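# Open top drawer of narrow three-drawer cabinet fully

## Task

Pull the top drawer of the narrow cabinet with three drawers fully open so it stays open; by the end every other drawer anywhere in the room must be completely closed, no cabinet may be noticeably displaced, and the robot must not topple or finish leaning.

## Robot and tools

ROBOT. A Dexmate Vega in a physics simulator: a three-wheeled mobile base, a Z-folding torso (thigh, shank, chest), a head and two arms with two-finger grippers. In its start posture it covers 0.70 m by 0.63 m from above (0.91 m wide with folded arms); its front edge sits 0.35 m ahead of the base origin. It can tip over and cannot get back up, so keep the load over the base.

FRAMES. All positions are in metres. Base frame: origin on the floor at the turning point on the centre line, 0.185 m behind the front axle; x forward, y left, z up. The chest, left_hand and right_hand are reported in it. A hand point lies between the fingers, 0.033 m short of the closed tips; fingers point along its z, close along its y, and the wrist camera is on its -x side (reaching 0.10 m along -x, and 0.13 m back along -z). Reported hand positions get less accurate at long reach. The odometry frame is the base frame at scene start; base_odometry only counts wheel rotation, heading in rad (positive left, -3.142 to 3.142).

TOOL move. Every argument except cameras forms one action. An action is base, joints, or both (optionally with speeds or min_time_s), or else target by itself. Parts start together and may finish at different times.
- base: exactly one key. translate_m (offset, metres, forward positive, -2 to 2), strafe_m (offset, metres, left positive, -2 to 2, heading may drift about 0.02 rad), rotate_rad (offset, radians, counter-clockwise positive, -3.2 to 3.2). Front wheels first steer to the new direction (about 0.5 s, up to 1.1 s).
- joints: a map of absolute joint angles in rad by name, any subset. Ranges: torso_hip_rad 0 to 1.57, torso_knee_rad 0 to 3.141, torso_waist_rad -1.57 to 1.57 (chest forward lean = knee - hip - waist); left_shoulder_pitch_rad ±3.041 (positive lowers the arm; on the right arm negative lowers it); left_shoulder_yaw_rad -0.423 to 1.523 (right -1.523 to 0.423, mirrored); upper_arm_roll, elbow (-3.041 to 0.214, negative bends up), forearm_roll, wrist_pitch (±1.366; left positive tips hand down, right negative does), wrist_yaw (left -1.348 to 1.087, right -1.087 to 1.348, positive turns left), gripper 0 (shut) to 0.785 per finger; head_pan_rad ±2.792, head_tilt_rad ±1.483, head_camera_tilt_rad -1.483 to 1.378 (positive looks down). Torso joints named together arrive together.
- target: moves one hand to an absolute pose in the base frame: side "left"/"right", x, y, z (m, -3 to 3), pitch_deg (-30 to 95; 90 fingers down, 0 level), heading_deg (0 forward, counter-clockwise positive), optional roll_deg (default 0, jaw line level; positive clockwise seen from behind the hand); heading and roll -360 to 360. Optional line_only true refuses anything but a straight-line path. It is checked against the robot only, not furniture; the robot must be still. Paths up to 45 cm go straight if allowed, else an arc that may swing the elbow wide or flip the hand. A single target plays at most 9.9 s; on "short (part of ...)" resend it.
- speeds: lower top speed for this action: translate_m and strafe_m 0.04 to 0.3 m/s, rotate_rad 0.1 to 0.6 rad/s.
- min_time_s: 0.1 to 8, minimum duration of arm and head motions.
- cameras: list from head_camera, left_wrist_camera, right_wrist_camera, all; omitted means all, [] none.
An empty move returns state and images only.

OTHER TOOLS. wait {seconds 0 to 10, cameras}: robot keeps its last commands. zoom_image {camera, region [x0,y0,x1,y1] pixels, max 504x504} enlarges part of that camera's newest image (head 896x560, wrists 672x420). finished_scene {scene} ends the scene irreversibly; the goal must hold without the robot.

RESULTS. "move" reads done or the worst status. base_status, joint_status, left_hand_status, right_hand_status: done; off_target (resting away, may still push); contact_stop or time_out (target dropped, holding; one stop halts its whole group: torso, left arm, or right arm); contact_stop_at_<key>; not_followed (a safety check withheld arm commands, with a cause line; robot may keep trying); refused (nothing moved); reached (within 10 mm and 2 degrees) or short. A refusal or stop cancels the remaining move/wait/finished_scene calls of that reply; an invalid call (unknown key) does not. turned_by_wheels and turned_by_imu give rotation since the last result; an imu turn over 0.03 rad after a straight or sideways drive suggests a bump. base_tilt gives forward/right lean in degrees (about 2 degree bias). on_its_own lists uncommanded actions. Joint torques and Motor temperatures are per arm joint in joint_positions order; MOTOR HOT appears from 65 °C, and at 80 °C the arm is halted (limit_stop_at_motor_heat).

POSTURES. Torso presets (hip, knee, waist): stand 0.469, 1.617, 1.048 (start); stand_high 0.78, 1.57, 0.44; lean_20 0.52, 1.05, 0.18; lean_45 0.52, 1.05, -0.26; low_lean_45 0, 0, -0.79. Arm fold in key order (shoulder pitch, shoulder yaw, upper arm roll, elbow, forearm roll, wrist pitch, wrist yaw): left 1, 0.5, -0.6, -2.5, 0, -0.9, 0; right -1, -0.5, 0.6, -2.5, 0, 0.9, 0. Fold before going to low_lean_45. Keep the head within head_tilt_rad ≤ 0 and camera tilt -1.1 to 0.9 when panning.

GRIPPER. Pad gap is about 0.24 x angle - 0.002 m at the hand point; angle does not prove a grasp. A hand carries about 4 kg.

AVOID. The base keeps driving into furniture (stalling, time_out or false done), so approach slowly and check imu. Do not let arms collide or squeeze each other, including fingers. After a stop, pull the arm off whatever it pressed. Contact torque at a joint's limit (141, 75.2 or 23.5 N m) causes a 10 s arm fault. Do not slam drawers, shove cabinets, drop things, or tip the robot; a forward chest plus outstretched arm can also jam front-wheel steering. The simulation keeps running while you think.

Each tool is called by a JSON object that holds its "name" and its "arguments", one argument or row to a line.

## Session

{"name": "move", "arguments": {

}}

Scene clock: 0.00 s.
Joint torques (N m): no reading
Motor temperatures (°C): left_arm=[31 31 31 26 40 35 41] | right_arm=[30 27 33 31 36 36 33]
base_odometry: x=+0.000 y=+0.000 heading=+0.000
turned_by_wheels: +0.000
turned_by_imu: +0.000
base_tilt: forward=+0.0 right=+0.8
base_status: not commanded
joint_positions: torso_hip_rad=+0.469 torso_knee_rad=+1.617 torso_waist_rad=+1.048 left_shoulder_pitch_rad=+2.217 left_shoulder_yaw_rad=-0.014 left_upper_arm_roll_rad=-0.004 left_elbow_rad=-1.080 left_forearm_roll_rad=+0.010 left_wrist_pitch_rad=-0.495 left_wrist_yaw_rad=-0.006 left_gripper_rad=+0.005 right_shoulder_pitch_rad=-2.194 right_shoulder_yaw_rad=-0.002 right_upper_arm_roll_rad=+0.006 right_elbow_rad=-1.112 right_forearm_roll_rad=+0.018 right_wrist_pitch_rad=+0.493 right_wrist_yaw_rad=-0.008 right_gripper_rad=+0.005 head_pan_rad=+0.000 head_tilt_rad=+0.000 head_camera_tilt_rad=+0.000
joint_status: not commanded
chest: x=-0.0111 y=+0.0000 z=+1.4155 quat_wxyz=(+0.999, +0.000, +0.050, +0.000) (m; base frame)
left_hand: x=+0.1723 y=+0.2218 z=+0.5939 quat_wxyz=(+0.402, -0.001, +0.916, -0.004) pitch_deg=+42.6 heading_deg=-0.5 roll_deg=-0.7 back=up (m; base frame)
right_hand: x=+0.2084 y=-0.2404 z=+0.6102 quat_wxyz=(+0.427, +0.011, +0.904, -0.007) pitch_deg=+39.4 heading_deg=-1.6 roll_deg=-0.3 back=up (m; base frame)
pictures: head_camera, left_wrist_camera, right_wrist_camera

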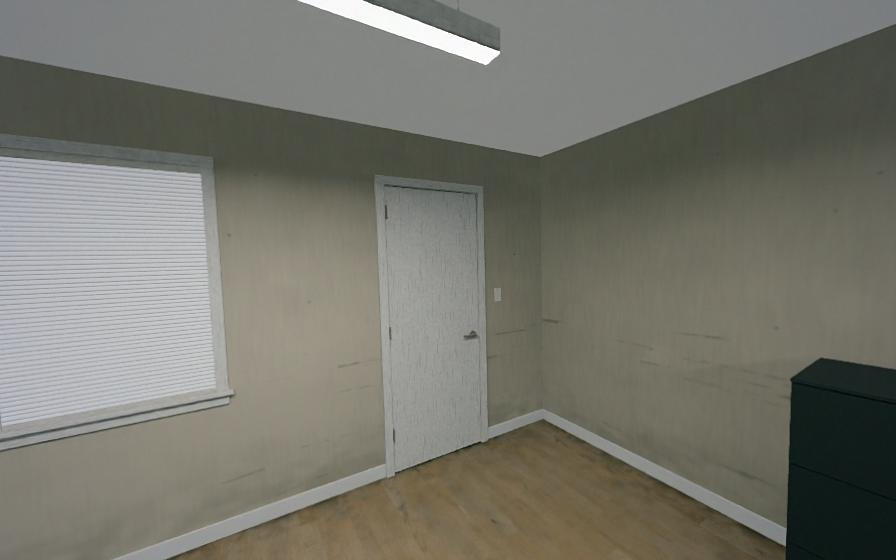

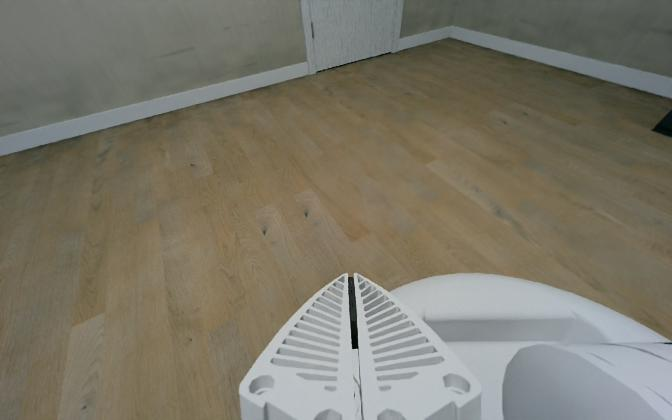

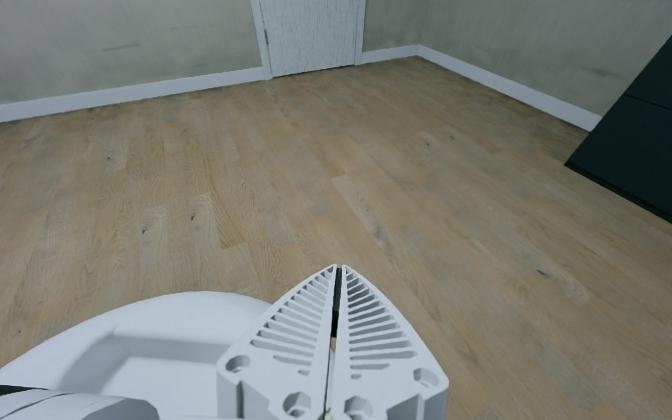

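{"name": "move", "arguments": {
  "joints": {"head_pan_rad": -1.0, "head_camera_tilt_rad": 0.3},
  "cameras": ["head_camera"]
}}

{"name": "move", "arguments": {
  "joints": {"head_pan_rad": -2.2, "head_camera_tilt_rad": 0.3},
  "cameras": ["head_camera"]
}}

{"name": "move", "arguments": {
  "joints": {"head_pan_rad": 1.4, "head_camera_tilt_rad": 0.3},
  "cameras": ["head_camera"]
}}

{"name": "move", "arguments": {
  "joints": {"head_pan_rad": 2.6, "head_camera_tilt_rad": 0.3},
  "cameras": ["head_camera"]
}}

Scene clock: 1.63 s.
Joint torques (N m): left_arm=[5.65 0.15 -0.77 -3.14 0.15 -1.32 -0.23] | right_arm=[-5.37 -1.28 0.47 -2.65 0.05 2.47 -0.15]
move: done
base_odometry: x=+0.000 y=+0.000 heading=+0.000
turned_by_wheels: +0.000
turned_by_imu: +0.000
base_tilt: forward=+0.1 right=+0.7
base_status: not commanded
joint_positions: torso_hip_rad=+0.469 torso_knee_rad=+1.617 torso_waist_rad=+1.048 left_shoulder_pitch_rad=+2.217 left_shoulder_yaw_rad=-0.014 left_upper_arm_roll_rad=-0.004 left_elbow_rad=-1.080 left_forearm_roll_rad=+0.010 left_wrist_pitch_rad=-0.495 left_wrist_yaw_rad=-0.006 left_gripper_rad=+0.005 right_shoulder_pitch_rad=-2.194 right_shoulder_yaw_rad=-0.002 right_upper_arm_roll_rad=+0.006 right_elbow_rad=-1.112 right_forearm_roll_rad=+0.018 right_wrist_pitch_rad=+0.493 right_wrist_yaw_rad=-0.008 right_gripper_rad=+0.005 head_pan_rad=-1.000 head_tilt_rad=+0.000 head_camera_tilt_rad=+0.300
joint_status: all done
chest: x=-0.0111 y=+0.0000 z=+1.4155 quat_wxyz=(+0.999, +0.000, +0.050, +0.000) (m; base frame)
left_hand: x=+0.1724 y=+0.2218 z=+0.5939 quat_wxyz=(+0.402, -0.001, +0.916, -0.004) pitch_deg=+42.6 heading_deg=-0.5 roll_deg=-0.7 back=up (m; base frame)
right_hand: x=+0.2084 y=-0.2404 z=+0.6102 quat_wxyz=(+0.427, +0.011, +0.904, -0.007) pitch_deg=+39.4 heading_deg=-1.6 roll_deg=-0.3 back=up (m; base frame)
pictures: head_camera

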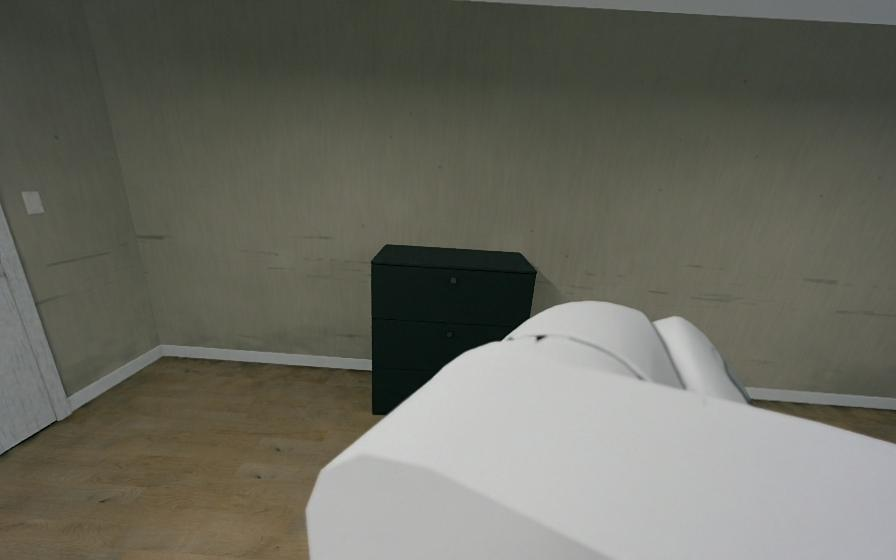

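Scene clock: 3.10 s.
Joint torques (N m): left_arm=[6.97 0.09 -1.12 -2.18 0.09 -1.58 -0.03] | right_arm=[-3.64 -0.92 0.62 -1.72 0.18 3.66 -0.16]
move: done
base_odometry: x=+0.000 y=+0.000 heading=+0.000
turned_by_wheels: +0.000
turned_by_imu: +0.000
base_tilt: forward=+0.1 right=+0.7
base_status: not commanded
joint_positions: torso_hip_rad=+0.469 torso_knee_rad=+1.617 torso_waist_rad=+1.048 left_shoulder_pitch_rad=+2.217 left_shoulder_yaw_rad=-0.014 left_upper_arm_roll_rad=-0.004 left_elbow_rad=-1.080 left_forearm_roll_rad=+0.010 left_wrist_pitch_rad=-0.495 left_wrist_yaw_rad=-0.006 left_gripper_rad=+0.005 right_shoulder_pitch_rad=-2.194 right_shoulder_yaw_rad=-0.002 right_upper_arm_roll_rad=+0.006 right_elbow_rad=-1.112 right_forearm_roll_rad=+0.018 right_wrist_pitch_rad=+0.493 right_wrist_yaw_rad=-0.008 right_gripper_rad=+0.005 head_pan_rad=-2.200 head_tilt_rad=+0.000 head_camera_tilt_rad=+0.300
joint_status: all done
chest: x=-0.0111 y=+0.0000 z=+1.4155 quat_wxyz=(+0.999, +0.000, +0.050, +0.000) (m; base frame)
left_hand: x=+0.1724 y=+0.2218 z=+0.5939 quat_wxyz=(+0.402, -0.001, +0.916, -0.004) pitch_deg=+42.6 heading_deg=-0.5 roll_deg=-0.7 back=up (m; base frame)
right_hand: x=+0.2084 y=-0.2404 z=+0.6102 quat_wxyz=(+0.427, +0.011, +0.904, -0.007) pitch_deg=+39.4 heading_deg=-1.6 roll_deg=-0.3 back=up (m; base frame)
pictures: head_camera

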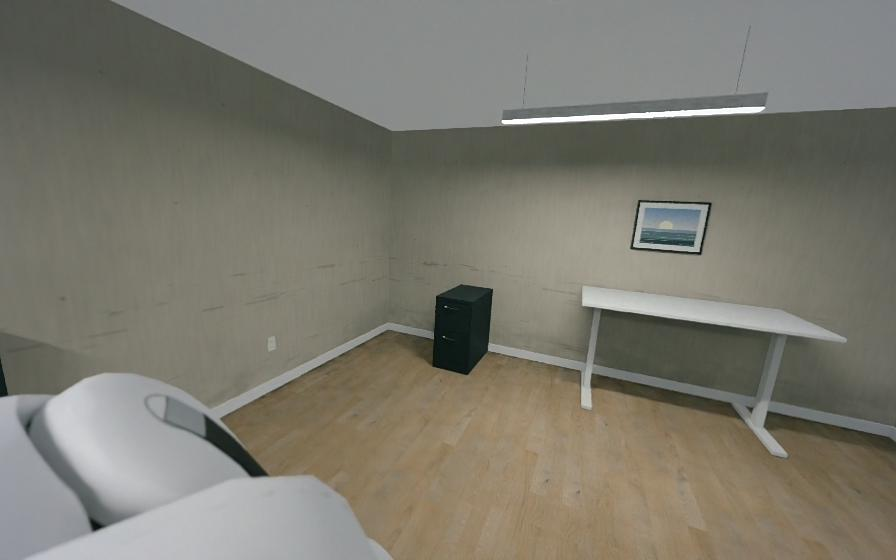

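Scene clock: 6.17 s.
Joint torques (N m): left_arm=[4.59 -1.04 -0.14 -1.86 0.21 -1.29 0.14] | right_arm=[-3.04 -1.59 0.53 -2.53 0.05 2.89 -0.19]
move: done
base_odometry: x=+0.000 y=+0.000 heading=+0.000
turned_by_wheels: +0.000
turned_by_imu: +0.000
base_tilt: forward=+0.1 right=+0.7
base_status: not commanded
joint_positions: torso_hip_rad=+0.469 torso_knee_rad=+1.617 torso_waist_rad=+1.048 left_shoulder_pitch_rad=+2.217 left_shoulder_yaw_rad=-0.014 left_upper_arm_roll_rad=-0.004 left_elbow_rad=-1.080 left_forearm_roll_rad=+0.010 left_wrist_pitch_rad=-0.495 left_wrist_yaw_rad=-0.006 left_gripper_rad=+0.005 right_shoulder_pitch_rad=-2.194 right_shoulder_yaw_rad=-0.002 right_upper_arm_roll_rad=+0.006 right_elbow_rad=-1.112 right_forearm_roll_rad=+0.018 right_wrist_pitch_rad=+0.493 right_wrist_yaw_rad=-0.008 right_gripper_rad=+0.005 head_pan_rad=+1.400 head_tilt_rad=+0.000 head_camera_tilt_rad=+0.300
joint_status: all done
chest: x=-0.0111 y=+0.0000 z=+1.4155 quat_wxyz=(+0.999, +0.000, +0.050, +0.000) (m; base frame)
left_hand: x=+0.1724 y=+0.2218 z=+0.5939 quat_wxyz=(+0.402, -0.001, +0.916, -0.004) pitch_deg=+42.6 heading_deg=-0.5 roll_deg=-0.7 back=up (m; base frame)
right_hand: x=+0.2084 y=-0.2404 z=+0.6102 quat_wxyz=(+0.427, +0.011, +0.904, -0.007) pitch_deg=+39.4 heading_deg=-1.6 roll_deg=-0.3 back=up (m; base frame)
pictures: head_camera

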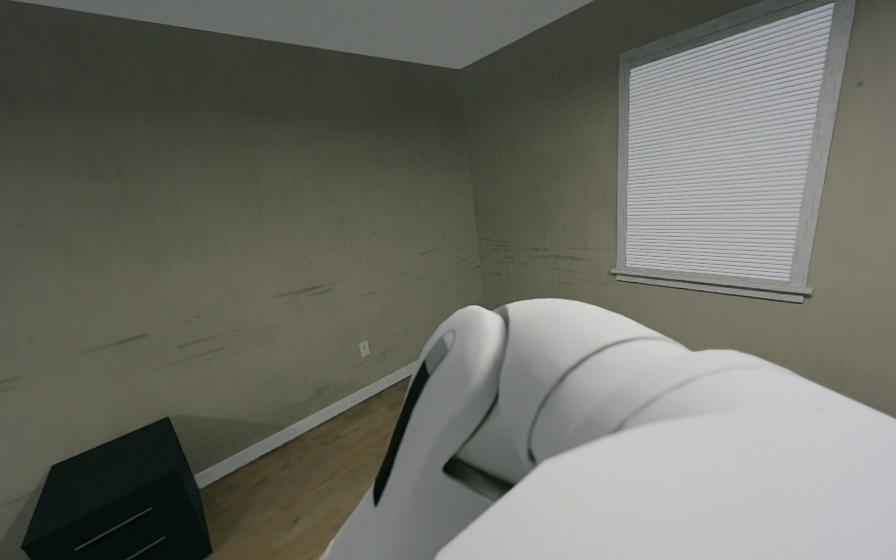

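Scene clock: 7.63 s.
Joint torques (N m): left_arm=[5.52 -0.14 -1.26 -0.81 0.27 -1.67 -0.19] | right_arm=[-5.14 -1.49 0.73 -2.59 0.11 2.85 -0.1]
move: done
base_odometry: x=+0.000 y=+0.000 heading=+0.000
turned_by_wheels: +0.000
turned_by_imu: +0.000
base_tilt: forward=+0.1 right=+0.7
base_status: not commanded
joint_positions: torso_hip_rad=+0.469 torso_knee_rad=+1.617 torso_waist_rad=+1.048 left_shoulder_pitch_rad=+2.217 left_shoulder_yaw_rad=-0.014 left_upper_arm_roll_rad=-0.004 left_elbow_rad=-1.080 left_forearm_roll_rad=+0.010 left_wrist_pitch_rad=-0.495 left_wrist_yaw_rad=-0.006 left_gripper_rad=+0.005 right_shoulder_pitch_rad=-2.194 right_shoulder_yaw_rad=-0.002 right_upper_arm_roll_rad=+0.006 right_elbow_rad=-1.112 right_forearm_roll_rad=+0.018 right_wrist_pitch_rad=+0.493 right_wrist_yaw_rad=-0.008 right_gripper_rad=+0.005 head_pan_rad=+2.600 head_tilt_rad=+0.000 head_camera_tilt_rad=+0.300
joint_status: all done
chest: x=-0.0111 y=+0.0000 z=+1.4155 quat_wxyz=(+0.999, +0.000, +0.050, +0.000) (m; base frame)
left_hand: x=+0.1724 y=+0.2218 z=+0.5939 quat_wxyz=(+0.402, -0.001, +0.916, -0.004) pitch_deg=+42.6 heading_deg=-0.5 roll_deg=-0.7 back=up (m; base frame)
right_hand: x=+0.2084 y=-0.2404 z=+0.6102 quat_wxyz=(+0.427, +0.011, +0.904, -0.007) pitch_deg=+39.4 heading_deg=-1.6 roll_deg=-0.3 back=up (m; base frame)
pictures: head_camera

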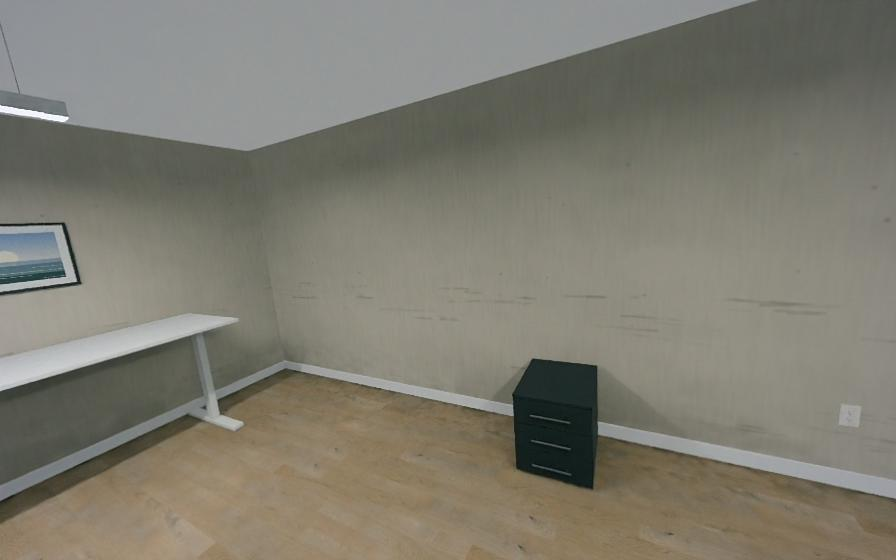

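{"name": "zoom_image", "arguments": {
  "camera": "head_camera",
  "region": [456, 320, 656, 500]
}}

Scaled by 2.520 from the camera's 896x560 image, which has a finer 960x600 frame.

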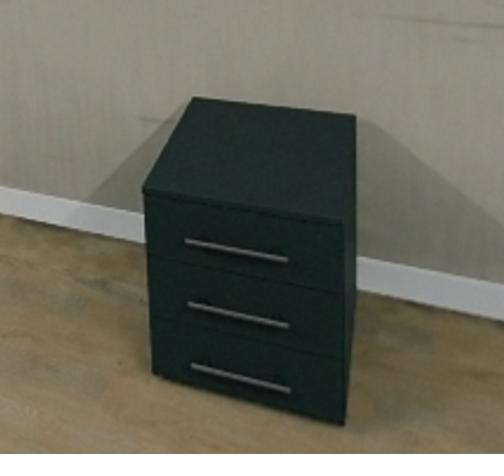

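{"name": "move", "arguments": {
  "base": {"rotate_rad": 2.2},
  "joints": {"head_pan_rad": 0, "head_camera_tilt_rad": 0.4}
}}

Scene clock: 15.27 s.
Joint torques (N m): left_arm=[5.37 -0.33 -1.33 -2.99 0.2 -2.02 -0.16] | right_arm=[-3.85 -1.77 0.38 -2.22 0.13 2.85 0.07]
move: done
base_odometry: x=+0.003 y=-0.001 heading=+2.207
turned_by_wheels: +2.207
turned_by_imu: +2.195
base_tilt: forward=+0.0 right=+0.8
base_status: done
joint_positions: torso_hip_rad=+0.469 torso_knee_rad=+1.617 torso_waist_rad=+1.048 left_shoulder_pitch_rad=+2.217 left_shoulder_yaw_rad=-0.014 left_upper_arm_roll_rad=-0.004 left_elbow_rad=-1.080 left_forearm_roll_rad=+0.010 left_wrist_pitch_rad=-0.495 left_wrist_yaw_rad=-0.006 left_gripper_rad=+0.005 right_shoulder_pitch_rad=-2.194 right_shoulder_yaw_rad=-0.002 right_upper_arm_roll_rad=+0.006 right_elbow_rad=-1.112 right_forearm_roll_rad=+0.018 right_wrist_pitch_rad=+0.493 right_wrist_yaw_rad=-0.008 right_gripper_rad=+0.005 head_pan_rad=+0.000 head_tilt_rad=+0.000 head_camera_tilt_rad=+0.400
joint_status: all done
chest: x=-0.0111 y=+0.0000 z=+1.4155 quat_wxyz=(+0.999, +0.000, +0.050, +0.000) (m; base frame)
left_hand: x=+0.1724 y=+0.2218 z=+0.5939 quat_wxyz=(+0.402, -0.001, +0.916, -0.004) pitch_deg=+42.6 heading_deg=-0.5 roll_deg=-0.7 back=up (m; base frame)
right_hand: x=+0.2084 y=-0.2404 z=+0.6102 quat_wxyz=(+0.427, +0.011, +0.904, -0.007) pitch_deg=+39.4 heading_deg=-1.6 roll_deg=-0.3 back=up (m; base frame)
pictures: head_camera, left_wrist_camera, right_wrist_camera

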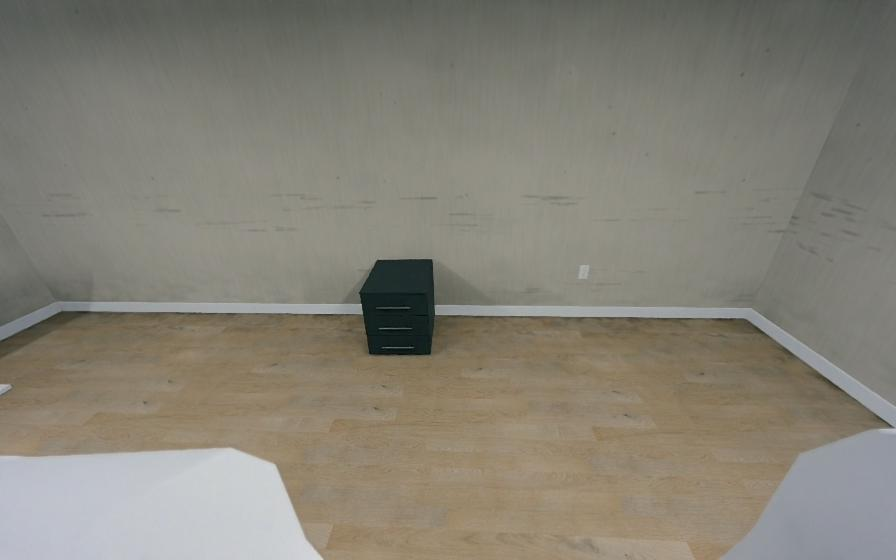

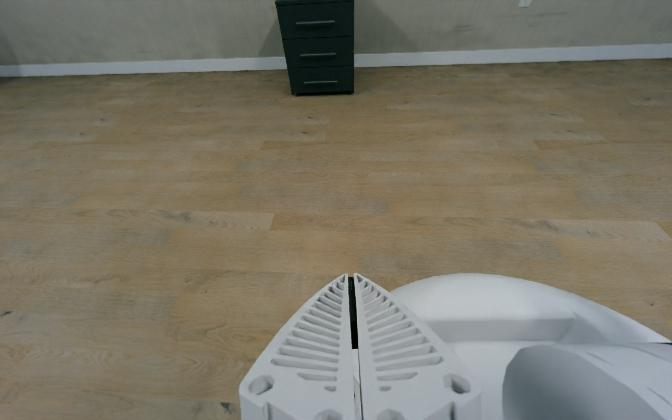

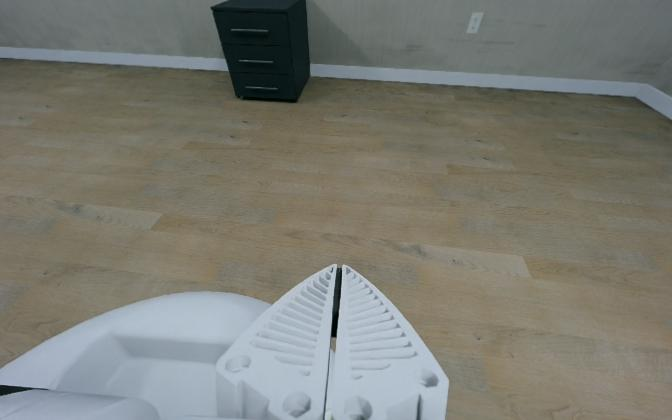

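{"name": "zoom_image", "arguments": {
  "camera": "head_camera",
  "region": [330, 240, 470, 370]
}}

Scaled by 3.600 from the camera's 896x560 image, which has a finer 960x600 frame.

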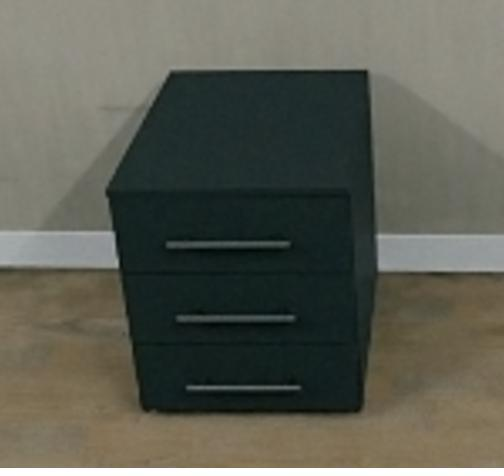

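{"name": "move", "arguments": {
  "base": {"translate_m": 0.75},
  "joints": {"head_camera_tilt_rad": 0.6},
  "cameras": ["head_camera"]
}}

{"name": "move", "arguments": {
  "joints": {"torso_hip_rad": 0.52, "torso_knee_rad": 1.05, "torso_waist_rad": 0.18},
  "cameras": ["head_camera", "left_wrist_camera"]
}}

Scene clock: 21.00 s.
Joint torques (N m): left_arm=[4.85 -1.73 -1.1 -2.58 0.16 -1.84 -0.14] | right_arm=[-2.97 -1.1 0.68 -2.48 0.24 2.79 0.17]
move: done
base_odometry: x=-0.443 y=+0.602 heading=+2.208
turned_by_wheels: +0.001
turned_by_imu: +0.001
base_tilt: forward=+0.0 right=+0.8
base_status: done
joint_positions: torso_hip_rad=+0.469 torso_knee_rad=+1.617 torso_waist_rad=+1.048 left_shoulder_pitch_rad=+2.217 left_shoulder_yaw_rad=-0.014 left_upper_arm_roll_rad=-0.004 left_elbow_rad=-1.080 left_forearm_roll_rad=+0.010 left_wrist_pitch_rad=-0.495 left_wrist_yaw_rad=-0.006 left_gripper_rad=+0.005 right_shoulder_pitch_rad=-2.194 right_shoulder_yaw_rad=-0.002 right_upper_arm_roll_rad=+0.006 right_elbow_rad=-1.112 right_forearm_roll_rad=+0.018 right_wrist_pitch_rad=+0.493 right_wrist_yaw_rad=-0.008 right_gripper_rad=+0.005 head_pan_rad=+0.000 head_tilt_rad=+0.000 head_camera_tilt_rad=+0.600
joint_status: all done
chest: x=-0.0111 y=+0.0000 z=+1.4155 quat_wxyz=(+0.999, +0.000, +0.050, +0.000) (m; base frame)
left_hand: x=+0.1724 y=+0.2218 z=+0.5939 quat_wxyz=(+0.402, -0.001, +0.916, -0.004) pitch_deg=+42.6 heading_deg=-0.5 roll_deg=-0.7 back=up (m; base frame)
right_hand: x=+0.2085 y=-0.2404 z=+0.6101 quat_wxyz=(+0.427, +0.011, +0.904, -0.007) pitch_deg=+39.4 heading_deg=-1.6 roll_deg=-0.3 back=up (m; base frame)
pictures: head_camera

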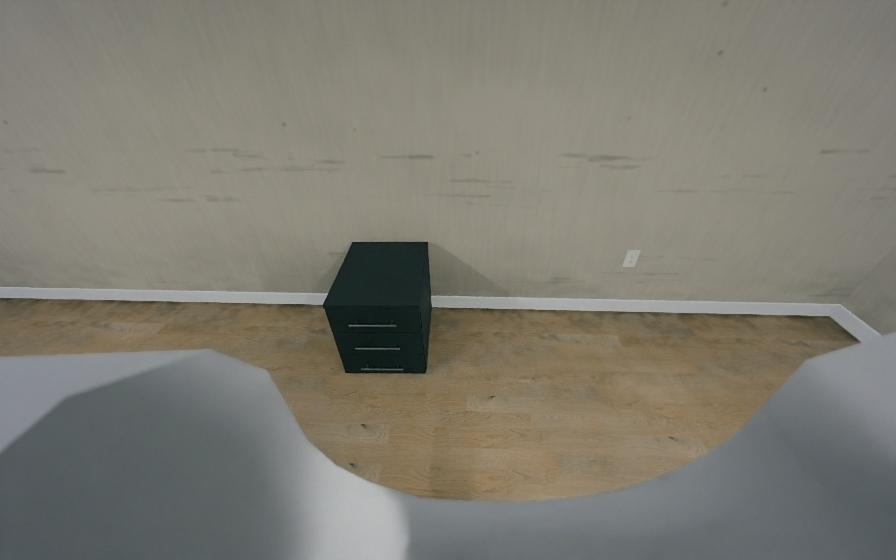

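Scene clock: 25.50 s.
Joint torques (N m): left_arm=[11.69 -1.27 -1.4 -1.69 0.03 -1.69 -0.07] | right_arm=[-10.45 -1.25 0.61 -0.09 0.11 2.46 -0.17]
move: done
base_odometry: x=-0.443 y=+0.602 heading=+2.208
turned_by_wheels: +0.000
turned_by_imu: +0.000
base_tilt: forward=-0.1 right=+0.7
base_status: not commanded
joint_positions: torso_hip_rad=+0.520 torso_knee_rad=+1.050 torso_waist_rad=+0.180 left_shoulder_pitch_rad=+2.217 left_shoulder_yaw_rad=-0.014 left_upper_arm_roll_rad=-0.004 left_elbow_rad=-1.080 left_forearm_roll_rad=+0.010 left_wrist_pitch_rad=-0.495 left_wrist_yaw_rad=-0.006 left_gripper_rad=+0.005 right_shoulder_pitch_rad=-2.194 right_shoulder_yaw_rad=-0.002 right_upper_arm_roll_rad=+0.006 right_elbow_rad=-1.112 right_forearm_roll_rad=+0.018 right_wrist_pitch_rad=+0.493 right_wrist_yaw_rad=-0.008 right_gripper_rad=+0.005 head_pan_rad=+0.000 head_tilt_rad=+0.000 head_camera_tilt_rad=+0.600
joint_status: all done
chest: x=-0.1368 y=+0.0000 z=+1.2996 quat_wxyz=(+0.985, +0.000, +0.174, +0.000) (m; base frame)
left_hand: x=-0.1623 y=+0.2218 z=+0.4582 quat_wxyz=(+0.285, -0.002, +0.959, -0.004) pitch_deg=+56.9 heading_deg=-0.7 roll_deg=-0.9 back=up (m; base frame)
right_hand: x=-0.1233 y=-0.2404 z=+0.4650 quat_wxyz=(+0.311, +0.010, +0.950, -0.008) pitch_deg=+53.7 heading_deg=-2.1 roll_deg=-0.9 back=up (m; base frame)
pictures: head_camera, left_wrist_camera

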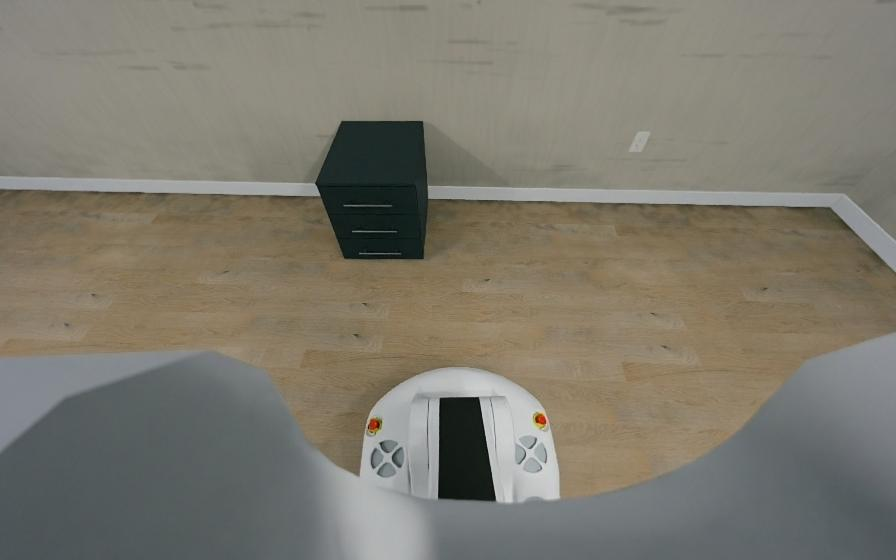

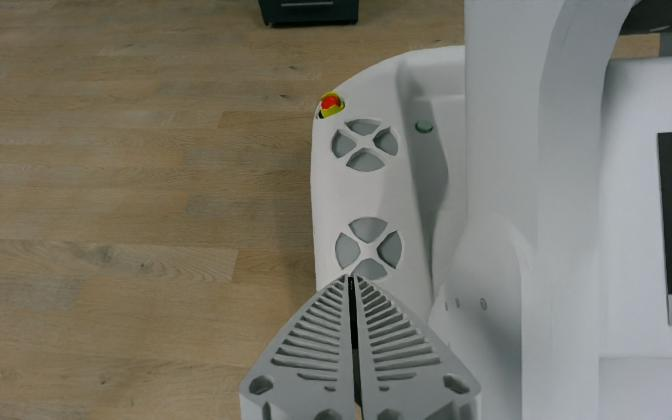

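{"name": "move", "arguments": {
  "target": {"side": "left", "x": 0.3, "y": 0.26, "z": 0.85, "pitch_deg": 40, "heading_deg": 0, "roll_deg": 90},
  "cameras": ["head_camera", "left_wrist_camera"]
}}

{"name": "move", "arguments": {
  "joints": {"right_elbow_rad": -2.2},
  "cameras": []
}}

Scene clock: 34.57 s.
Joint torques (N m): left_arm=[-9.21 5.35 -2.79 -7.81 1.16 0.09 -0.86] | right_arm=[-10.88 -1.76 0.49 -1.86 0.04 2.56 0.15]
move: done
base_odometry: x=-0.443 y=+0.602 heading=+2.208
turned_by_wheels: +0.000
turned_by_imu: +0.000
base_tilt: forward=+0.0 right=+0.7
base_status: not commanded
joint_positions: torso_hip_rad=+0.520 torso_knee_rad=+1.050 torso_waist_rad=+0.180 left_shoulder_pitch_rad=+1.960 left_shoulder_yaw_rad=+0.515 left_upper_arm_roll_rad=+0.021 left_elbow_rad=-2.570 left_forearm_roll_rad=-1.847 left_wrist_pitch_rad=-0.440 left_wrist_yaw_rad=+0.892 left_gripper_rad=+0.005 right_shoulder_pitch_rad=-2.194 right_shoulder_yaw_rad=-0.002 right_upper_arm_roll_rad=+0.006 right_elbow_rad=-1.112 right_forearm_roll_rad=+0.018 right_wrist_pitch_rad=+0.493 right_wrist_yaw_rad=-0.008 right_gripper_rad=+0.005 head_pan_rad=+0.000 head_tilt_rad=+0.000 head_camera_tilt_rad=+0.600
joint_status: not commanded
chest: x=-0.1368 y=+0.0000 z=+1.2996 quat_wxyz=(+0.985, +0.000, +0.174, +0.000) (m; base frame)
left_hand: x=+0.2999 y=+0.2620 z=+0.8489 quat_wxyz=(+0.300, -0.641, +0.640, -0.297) pitch_deg=+40.0 heading_deg=+0.3 roll_deg=-89.7 (m; base frame)
left_hand_status: reached (checked arc [a long move; over the whole arc the hand travels 0.83 m to end 0.61 m from its start, up to 0.24 m off the straight line; left_forearm_roll_rad turns most, 1.86 rad; on the way or at its end the hand turns up to 91 deg from its attitude at the start], planned for 6.2 s): 2 mm and 0.3 deg off.
right_hand: x=-0.1233 y=-0.2404 z=+0.4650 quat_wxyz=(+0.311, +0.010, +0.950, -0.008) pitch_deg=+53.7 heading_deg=-2.1 roll_deg=-0.9 back=up (m; base frame)
pictures: head_camera, left_wrist_camera

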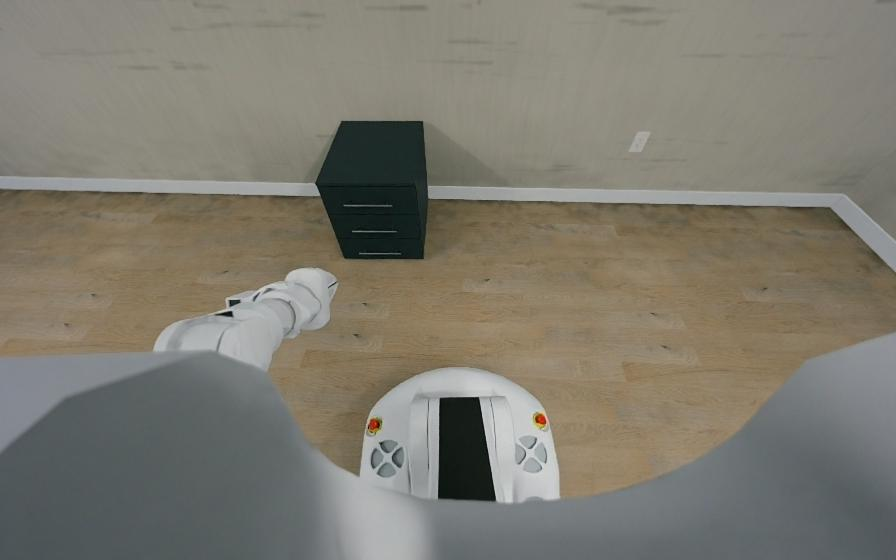

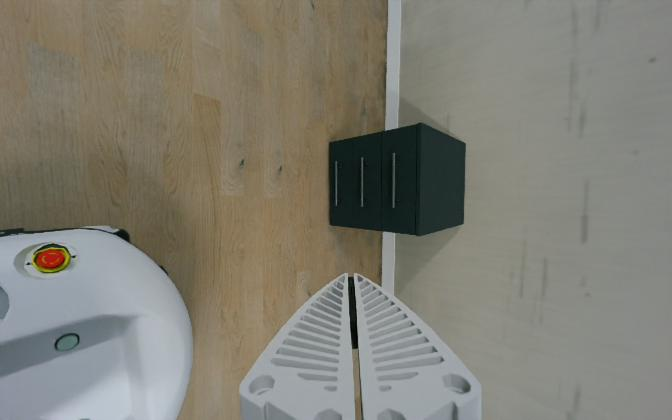

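Scene clock: 39.53 s.
Joint torques (N m): left_arm=[-9.25 6.31 -2.44 -8.19 1.34 0.3 -0.79] | right_arm=[-2.67 -1.99 0.41 -7.83 -0.06 3.05 -0.1]
move: done
base_odometry: x=-0.443 y=+0.602 heading=+2.208
turned_by_wheels: +0.000
turned_by_imu: +0.000
base_tilt: forward=+0.0 right=+0.8
base_status: not commanded
joint_positions: torso_hip_rad=+0.520 torso_knee_rad=+1.050 torso_waist_rad=+0.180 left_shoulder_pitch_rad=+1.960 left_shoulder_yaw_rad=+0.516 left_upper_arm_roll_rad=+0.021 left_elbow_rad=-2.573 left_forearm_roll_rad=-1.850 left_wrist_pitch_rad=-0.440 left_wrist_yaw_rad=+0.894 left_gripper_rad=+0.005 right_shoulder_pitch_rad=-2.194 right_shoulder_yaw_rad=-0.002 right_upper_arm_roll_rad=+0.006 right_elbow_rad=-2.196 right_forearm_roll_rad=+0.018 right_wrist_pitch_rad=+0.493 right_wrist_yaw_rad=-0.008 right_gripper_rad=+0.005 head_pan_rad=+0.000 head_tilt_rad=+0.000 head_camera_tilt_rad=+0.600
joint_status: all done
chest: x=-0.1368 y=+0.0000 z=+1.2996 quat_wxyz=(+0.985, +0.000, +0.174, +0.000) (m; base frame)
left_hand: x=+0.2999 y=+0.2601 z=+0.8498 quat_wxyz=(+0.299, -0.641, +0.641, -0.299) pitch_deg=+40.0 heading_deg=+0.0 roll_deg=-90.0 (m; base frame)
right_hand: x=+0.2828 y=-0.2381 z=+0.9991 quat_wxyz=(+0.757, +0.010, +0.654, -0.002) pitch_deg=-8.3 heading_deg=-1.0 roll_deg=+0.7 back=up (m; base frame)
pictures: none
No camera images: "cameras" was empty.

{"name": "move", "arguments": {
  "joints": {"torso_hip_rad": 0.2, "torso_knee_rad": 1.2, "torso_waist_rad": 0.65},
  "cameras": ["head_camera"]
}}

{"name": "move", "arguments": {
  "joints": {"torso_hip_rad": 0.0, "torso_knee_rad": 1.2, "torso_waist_rad": 0.85},
  "cameras": ["head_camera"]
}}

Scene clock: 43.00 s.
Joint torques (N m): left_arm=[-7.93 5.08 -3.12 -6.9 1.28 0.61 -0.54] | right_arm=[-0.96 -0.69 0.32 -8.13 0.08 3.05 0.09]
move: done
base_odometry: x=-0.443 y=+0.602 heading=+2.208
turned_by_wheels: +0.000
turned_by_imu: +0.000
base_tilt: forward=+0.1 right=+0.8
base_status: not commanded
joint_positions: torso_hip_rad=+0.200 torso_knee_rad=+1.200 torso_waist_rad=+0.650 left_shoulder_pitch_rad=+1.960 left_shoulder_yaw_rad=+0.516 left_upper_arm_roll_rad=+0.021 left_elbow_rad=-2.573 left_forearm_roll_rad=-1.850 left_wrist_pitch_rad=-0.440 left_wrist_yaw_rad=+0.894 left_gripper_rad=+0.005 right_shoulder_pitch_rad=-2.194 right_shoulder_yaw_rad=-0.002 right_upper_arm_roll_rad=+0.006 right_elbow_rad=-2.200 right_forearm_roll_rad=+0.018 right_wrist_pitch_rad=+0.493 right_wrist_yaw_rad=-0.008 right_gripper_rad=+0.005 head_pan_rad=+0.000 head_tilt_rad=+0.000 head_camera_tilt_rad=+0.600
joint_status: all done
chest: x=+0.0962 y=+0.0000 z=+1.2960 quat_wxyz=(+0.985, +0.000, +0.174, +0.000) (m; base frame)
left_hand: x=+0.5329 y=+0.2601 z=+0.8462 quat_wxyz=(+0.299, -0.641, +0.641, -0.299) pitch_deg=+40.0 heading_deg=+0.0 roll_deg=-90.0 (m; base frame)
right_hand: x=+0.5161 y=-0.2381 z=+0.9980 quat_wxyz=(+0.758, +0.010, +0.652, -0.002) pitch_deg=-8.5 heading_deg=-1.0 roll_deg=+0.7 back=up (m; base frame)
pictures: head_camera

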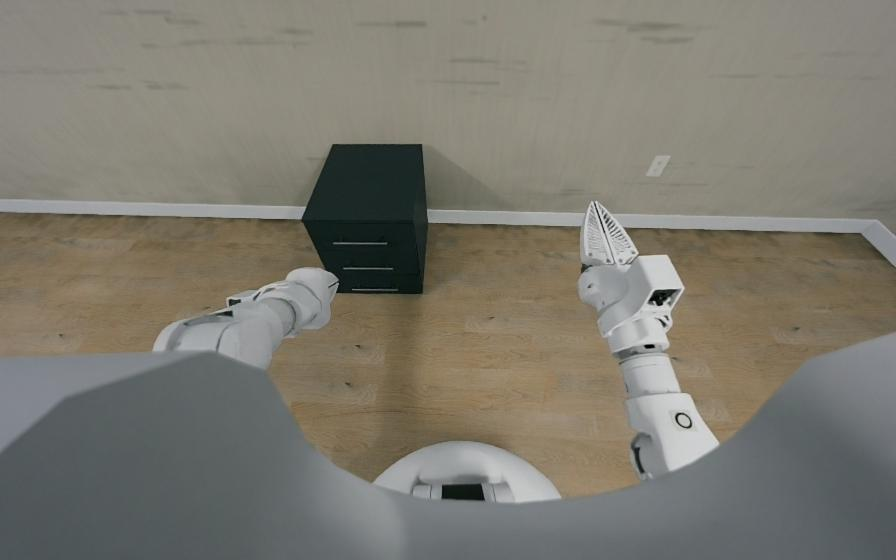

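Scene clock: 45.00 s.
Joint torques (N m): left_arm=[-9.19 4.5 -3.44 -7.5 1.28 0.86 -0.94] | right_arm=[-2.48 -0.58 0.83 -8.26 0.08 2.9 -0.12]
move: done
base_odometry: x=-0.443 y=+0.602 heading=+2.207
turned_by_wheels: +0.000
turned_by_imu: +0.000
base_tilt: forward=+0.1 right=+0.7
base_status: not commanded
joint_positions: torso_hip_rad=+0.001 torso_knee_rad=+1.200 torso_waist_rad=+0.850 left_shoulder_pitch_rad=+1.960 left_shoulder_yaw_rad=+0.516 left_upper_arm_roll_rad=+0.021 left_elbow_rad=-2.573 left_forearm_roll_rad=-1.850 left_wrist_pitch_rad=-0.440 left_wrist_yaw_rad=+0.894 left_gripper_rad=+0.005 right_shoulder_pitch_rad=-2.194 right_shoulder_yaw_rad=-0.002 right_upper_arm_roll_rad=+0.006 right_elbow_rad=-2.200 right_forearm_roll_rad=+0.018 right_wrist_pitch_rad=+0.493 right_wrist_yaw_rad=-0.008 right_gripper_rad=+0.005 head_pan_rad=+0.000 head_tilt_rad=+0.000 head_camera_tilt_rad=+0.600
joint_status: all done
chest: x=+0.2012 y=+0.0000 z=+1.2387 quat_wxyz=(+0.985, +0.000, +0.174, +0.000) (m; base frame)
left_hand: x=+0.6381 y=+0.2601 z=+0.7892 quat_wxyz=(+0.299, -0.641, +0.641, -0.299) pitch_deg=+40.0 heading_deg=+0.0 roll_deg=-90.0 (m; base frame)
right_hand: x=+0.6212 y=-0.2381 z=+0.9409 quat_wxyz=(+0.758, +0.010, +0.652, -0.002) pitch_deg=-8.6 heading_deg=-1.0 roll_deg=+0.7 back=up (m; base frame)
pictures: head_camera

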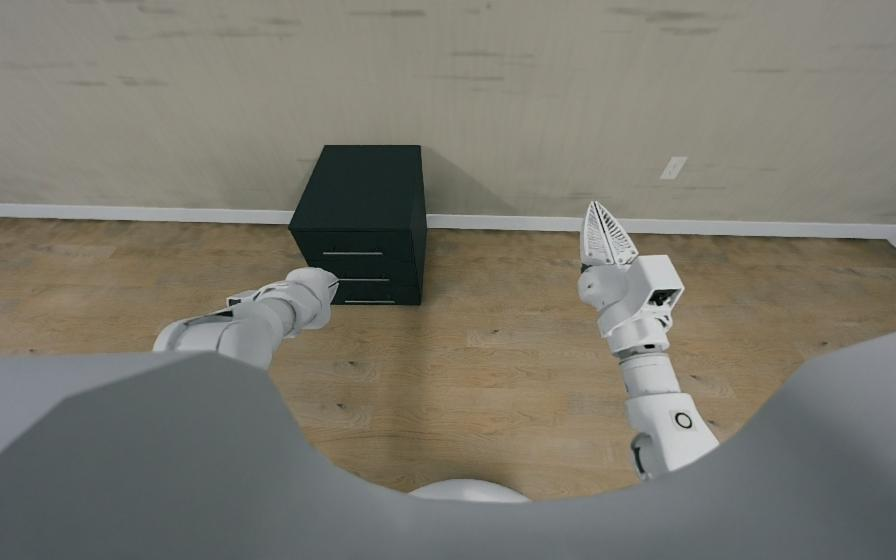

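{"name": "move", "arguments": {
  "joints": {"torso_hip_rad": 0.0, "torso_knee_rad": 0.95, "torso_waist_rad": 0.4, "head_camera_tilt_rad": 0.4},
  "cameras": ["head_camera"]
}}

Scene clock: 49.10 s.
Joint torques (N m): left_arm=[-5.96 3.19 -1.8 -7.1 1.18 0.5 -0.47] | right_arm=[-5.84 -0.73 0.51 -6.84 -0.03 2.98 -0.22]
move: done
base_odometry: x=-0.443 y=+0.602 heading=+2.207
turned_by_wheels: +0.000
turned_by_imu: +0.000
base_tilt: forward=+0.1 right=+0.7
base_status: not commanded
joint_positions: torso_hip_rad=+0.001 torso_knee_rad=+0.950 torso_waist_rad=+0.400 left_shoulder_pitch_rad=+1.960 left_shoulder_yaw_rad=+0.516 left_upper_arm_roll_rad=+0.021 left_elbow_rad=-2.573 left_forearm_roll_rad=-1.850 left_wrist_pitch_rad=-0.440 left_wrist_yaw_rad=+0.894 left_gripper_rad=+0.005 right_shoulder_pitch_rad=-2.194 right_shoulder_yaw_rad=-0.002 right_upper_arm_roll_rad=+0.006 right_elbow_rad=-2.200 right_forearm_roll_rad=+0.018 right_wrist_pitch_rad=+0.493 right_wrist_yaw_rad=-0.008 right_gripper_rad=+0.005 head_pan_rad=+0.000 head_tilt_rad=+0.000 head_camera_tilt_rad=+0.400
joint_status: all done
chest: x=+0.1855 y=+0.0000 z=+1.1837 quat_wxyz=(+0.962, +0.000, +0.271, +0.000) (m; base frame)
left_hand: x=+0.5244 y=+0.2601 z=+0.6564 quat_wxyz=(+0.233, -0.668, +0.667, -0.233) pitch_deg=+51.4 heading_deg=+0.0 roll_deg=-90.0 (m; base frame)
right_hand: x=+0.5380 y=-0.2381 z=+0.8085 quat_wxyz=(+0.689, +0.010, +0.725, -0.003) pitch_deg=+2.9 heading_deg=-1.0 roll_deg=+0.5 back=up (m; base frame)
pictures: head_camera

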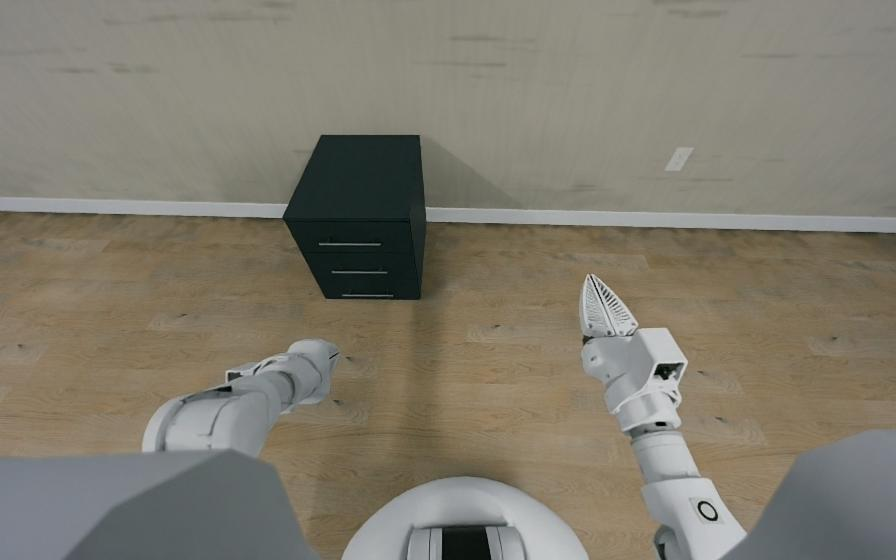

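{"name": "zoom_image", "arguments": {
  "camera": "head_camera",
  "region": [270, 120, 440, 310]
}}

Scaled by 2.653 from the camera's 896x560 image, which has a finer 960x600 frame.

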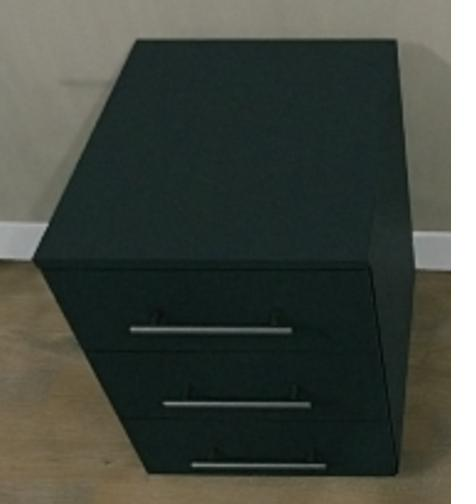

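{"name": "move", "arguments": {
  "target": {"side": "left", "x": 0.66, "y": 0.355, "z": 0.58, "pitch_deg": 60, "heading_deg": 0, "roll_deg": -90},
  "cameras": ["head_camera", "left_wrist_camera"]
}}

Scene clock: 53.70 s.
Joint torques (N m): left_arm=[-14.74 8.7 -6.24 -5.37 0.82 0.64 -0.33] | right_arm=[-4.68 -0.62 0.18 -7.89 0.17 2.93 -0.02]
move: done
base_odometry: x=-0.443 y=+0.602 heading=+2.207
turned_by_wheels: +0.000
turned_by_imu: +0.000
base_tilt: forward=+0.1 right=+0.8
base_status: not commanded
joint_positions: torso_hip_rad=+0.001 torso_knee_rad=+0.950 torso_waist_rad=+0.400 left_shoulder_pitch_rad=+1.374 left_shoulder_yaw_rad=+0.641 left_upper_arm_roll_rad=-0.008 left_elbow_rad=-1.983 left_forearm_roll_rad=-2.173 left_wrist_pitch_rad=-0.236 left_wrist_yaw_rad=+1.036 left_gripper_rad=+0.005 right_shoulder_pitch_rad=-2.194 right_shoulder_yaw_rad=-0.002 right_upper_arm_roll_rad=+0.006 right_elbow_rad=-2.200 right_forearm_roll_rad=+0.018 right_wrist_pitch_rad=+0.493 right_wrist_yaw_rad=-0.008 right_gripper_rad=+0.005 head_pan_rad=+0.000 head_tilt_rad=+0.000 head_camera_tilt_rad=+0.400
joint_status: not commanded
chest: x=+0.1855 y=+0.0000 z=+1.1837 quat_wxyz=(+0.962, +0.000, +0.271, +0.000) (m; base frame)
left_hand: x=+0.6591 y=+0.3545 z=+0.5801 quat_wxyz=(+0.183, -0.683, +0.683, -0.183) pitch_deg=+60.0 heading_deg=+0.0 roll_deg=-90.0 (m; base frame)
left_hand_status: reached (straight line, planned for 2.3 s): 1 mm and 0.0 deg off.
right_hand: x=+0.5380 y=-0.2381 z=+0.8085 quat_wxyz=(+0.689, +0.010, +0.725, -0.003) pitch_deg=+2.9 heading_deg=-1.0 roll_deg=+0.5 back=up (m; base frame)
pictures: head_camera, left_wrist_camera

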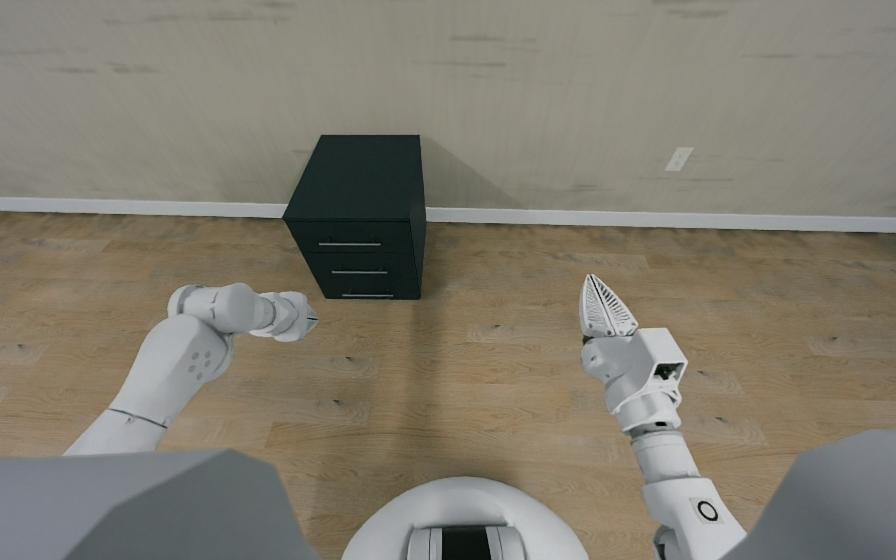

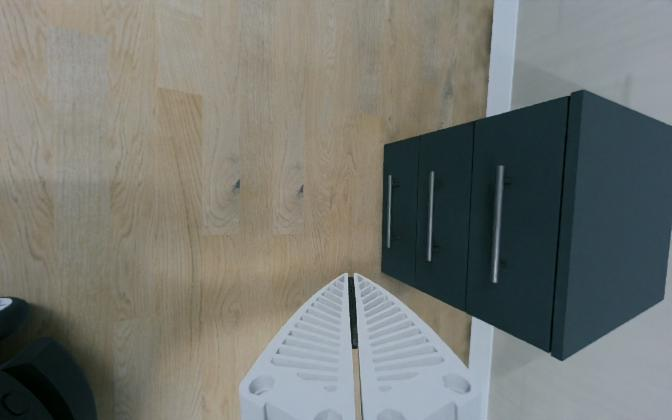

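{"name": "zoom_image", "arguments": {
  "camera": "head_camera",
  "region": [240, 250, 380, 370]
}}

{"name": "zoom_image", "arguments": {
  "camera": "head_camera",
  "region": [540, 250, 680, 370]
}}

Scaled by 3.600 from the camera's 896x560 image, which has a finer 960x600 frame.

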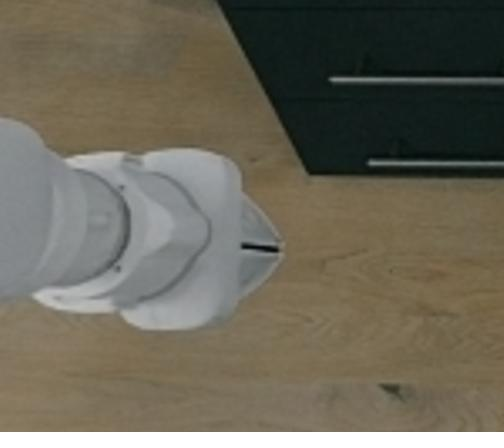

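Scaled by 3.600 from the camera's 896x560 image, which has a finer 960x600 frame.

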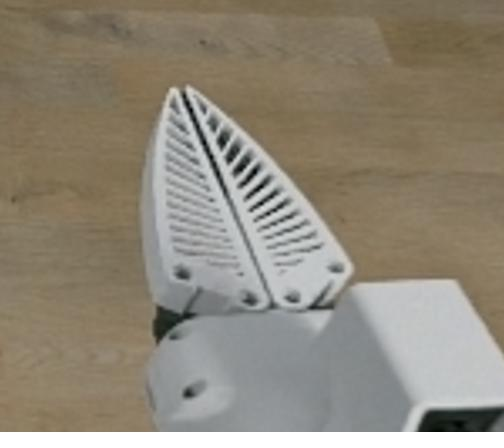

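{"name": "move", "arguments": {
  "base": {"translate_m": 0.22},
  "joints": {"left_gripper_rad": 0.25},
  "cameras": ["head_camera", "left_wrist_camera"]
}}

Scene clock: 58.80 s.
Joint torques (N m): left_arm=[-14.68 9.21 -6.21 -6.11 0.64 0.39 -0.49] | right_arm=[-5.1 -0.24 0.49 -7.59 0.15 2.77 -0.04]
move: done
base_odometry: x=-0.574 y=+0.779 heading=+2.208
turned_by_wheels: +0.000
turned_by_imu: +0.000
base_tilt: forward=+0.1 right=+0.8
base_status: done
joint_positions: torso_hip_rad=+0.001 torso_knee_rad=+0.950 torso_waist_rad=+0.400 left_shoulder_pitch_rad=+1.371 left_shoulder_yaw_rad=+0.642 left_upper_arm_roll_rad=-0.007 left_elbow_rad=-1.979 left_forearm_roll_rad=-2.174 left_wrist_pitch_rad=-0.235 left_wrist_yaw_rad=+1.036 left_gripper_rad=+0.250 right_shoulder_pitch_rad=-2.194 right_shoulder_yaw_rad=-0.002 right_upper_arm_roll_rad=+0.006 right_elbow_rad=-2.200 right_forearm_roll_rad=+0.018 right_wrist_pitch_rad=+0.493 right_wrist_yaw_rad=-0.008 right_gripper_rad=+0.005 head_pan_rad=+0.000 head_tilt_rad=+0.000 head_camera_tilt_rad=+0.400
joint_status: all done
chest: x=+0.1855 y=+0.0000 z=+1.1837 quat_wxyz=(+0.962, +0.000, +0.271, +0.000) (m; base frame)
left_hand: x=+0.6599 y=+0.3550 z=+0.5799 quat_wxyz=(+0.183, -0.683, +0.683, -0.183) pitch_deg=+60.0 heading_deg=+0.0 roll_deg=+90.0 (m; base frame)
right_hand: x=+0.5380 y=-0.2381 z=+0.8085 quat_wxyz=(+0.689, +0.010, +0.725, -0.003) pitch_deg=+2.9 heading_deg=-1.0 roll_deg=+0.5 back=up (m; base frame)
pictures: head_camera, left_wrist_camera

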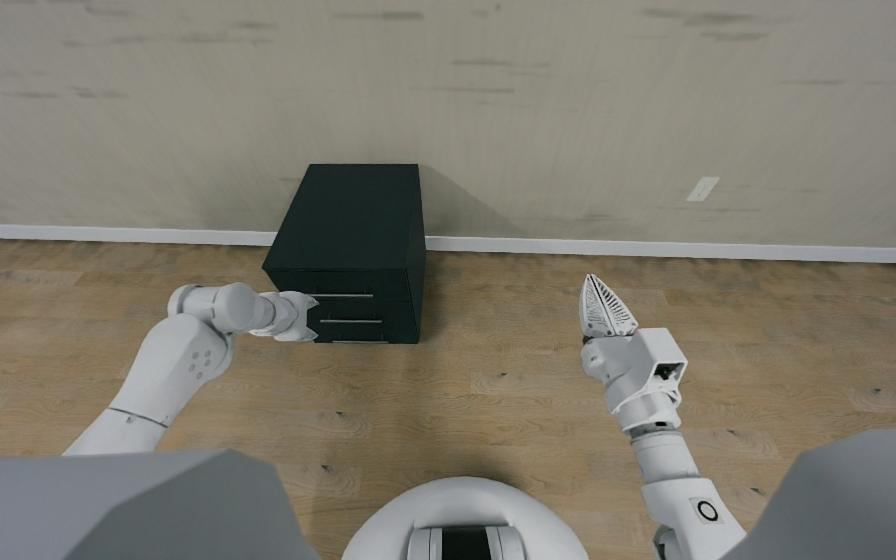

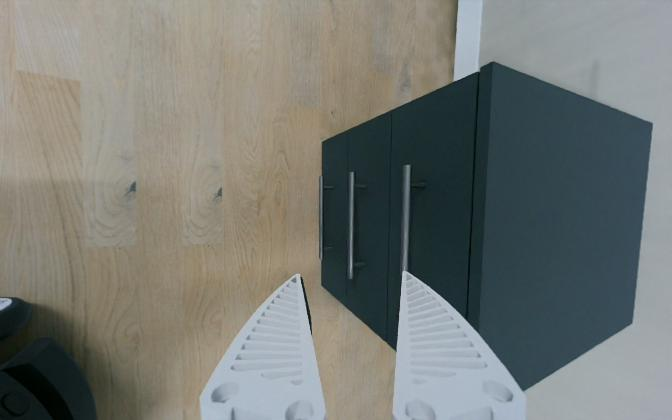

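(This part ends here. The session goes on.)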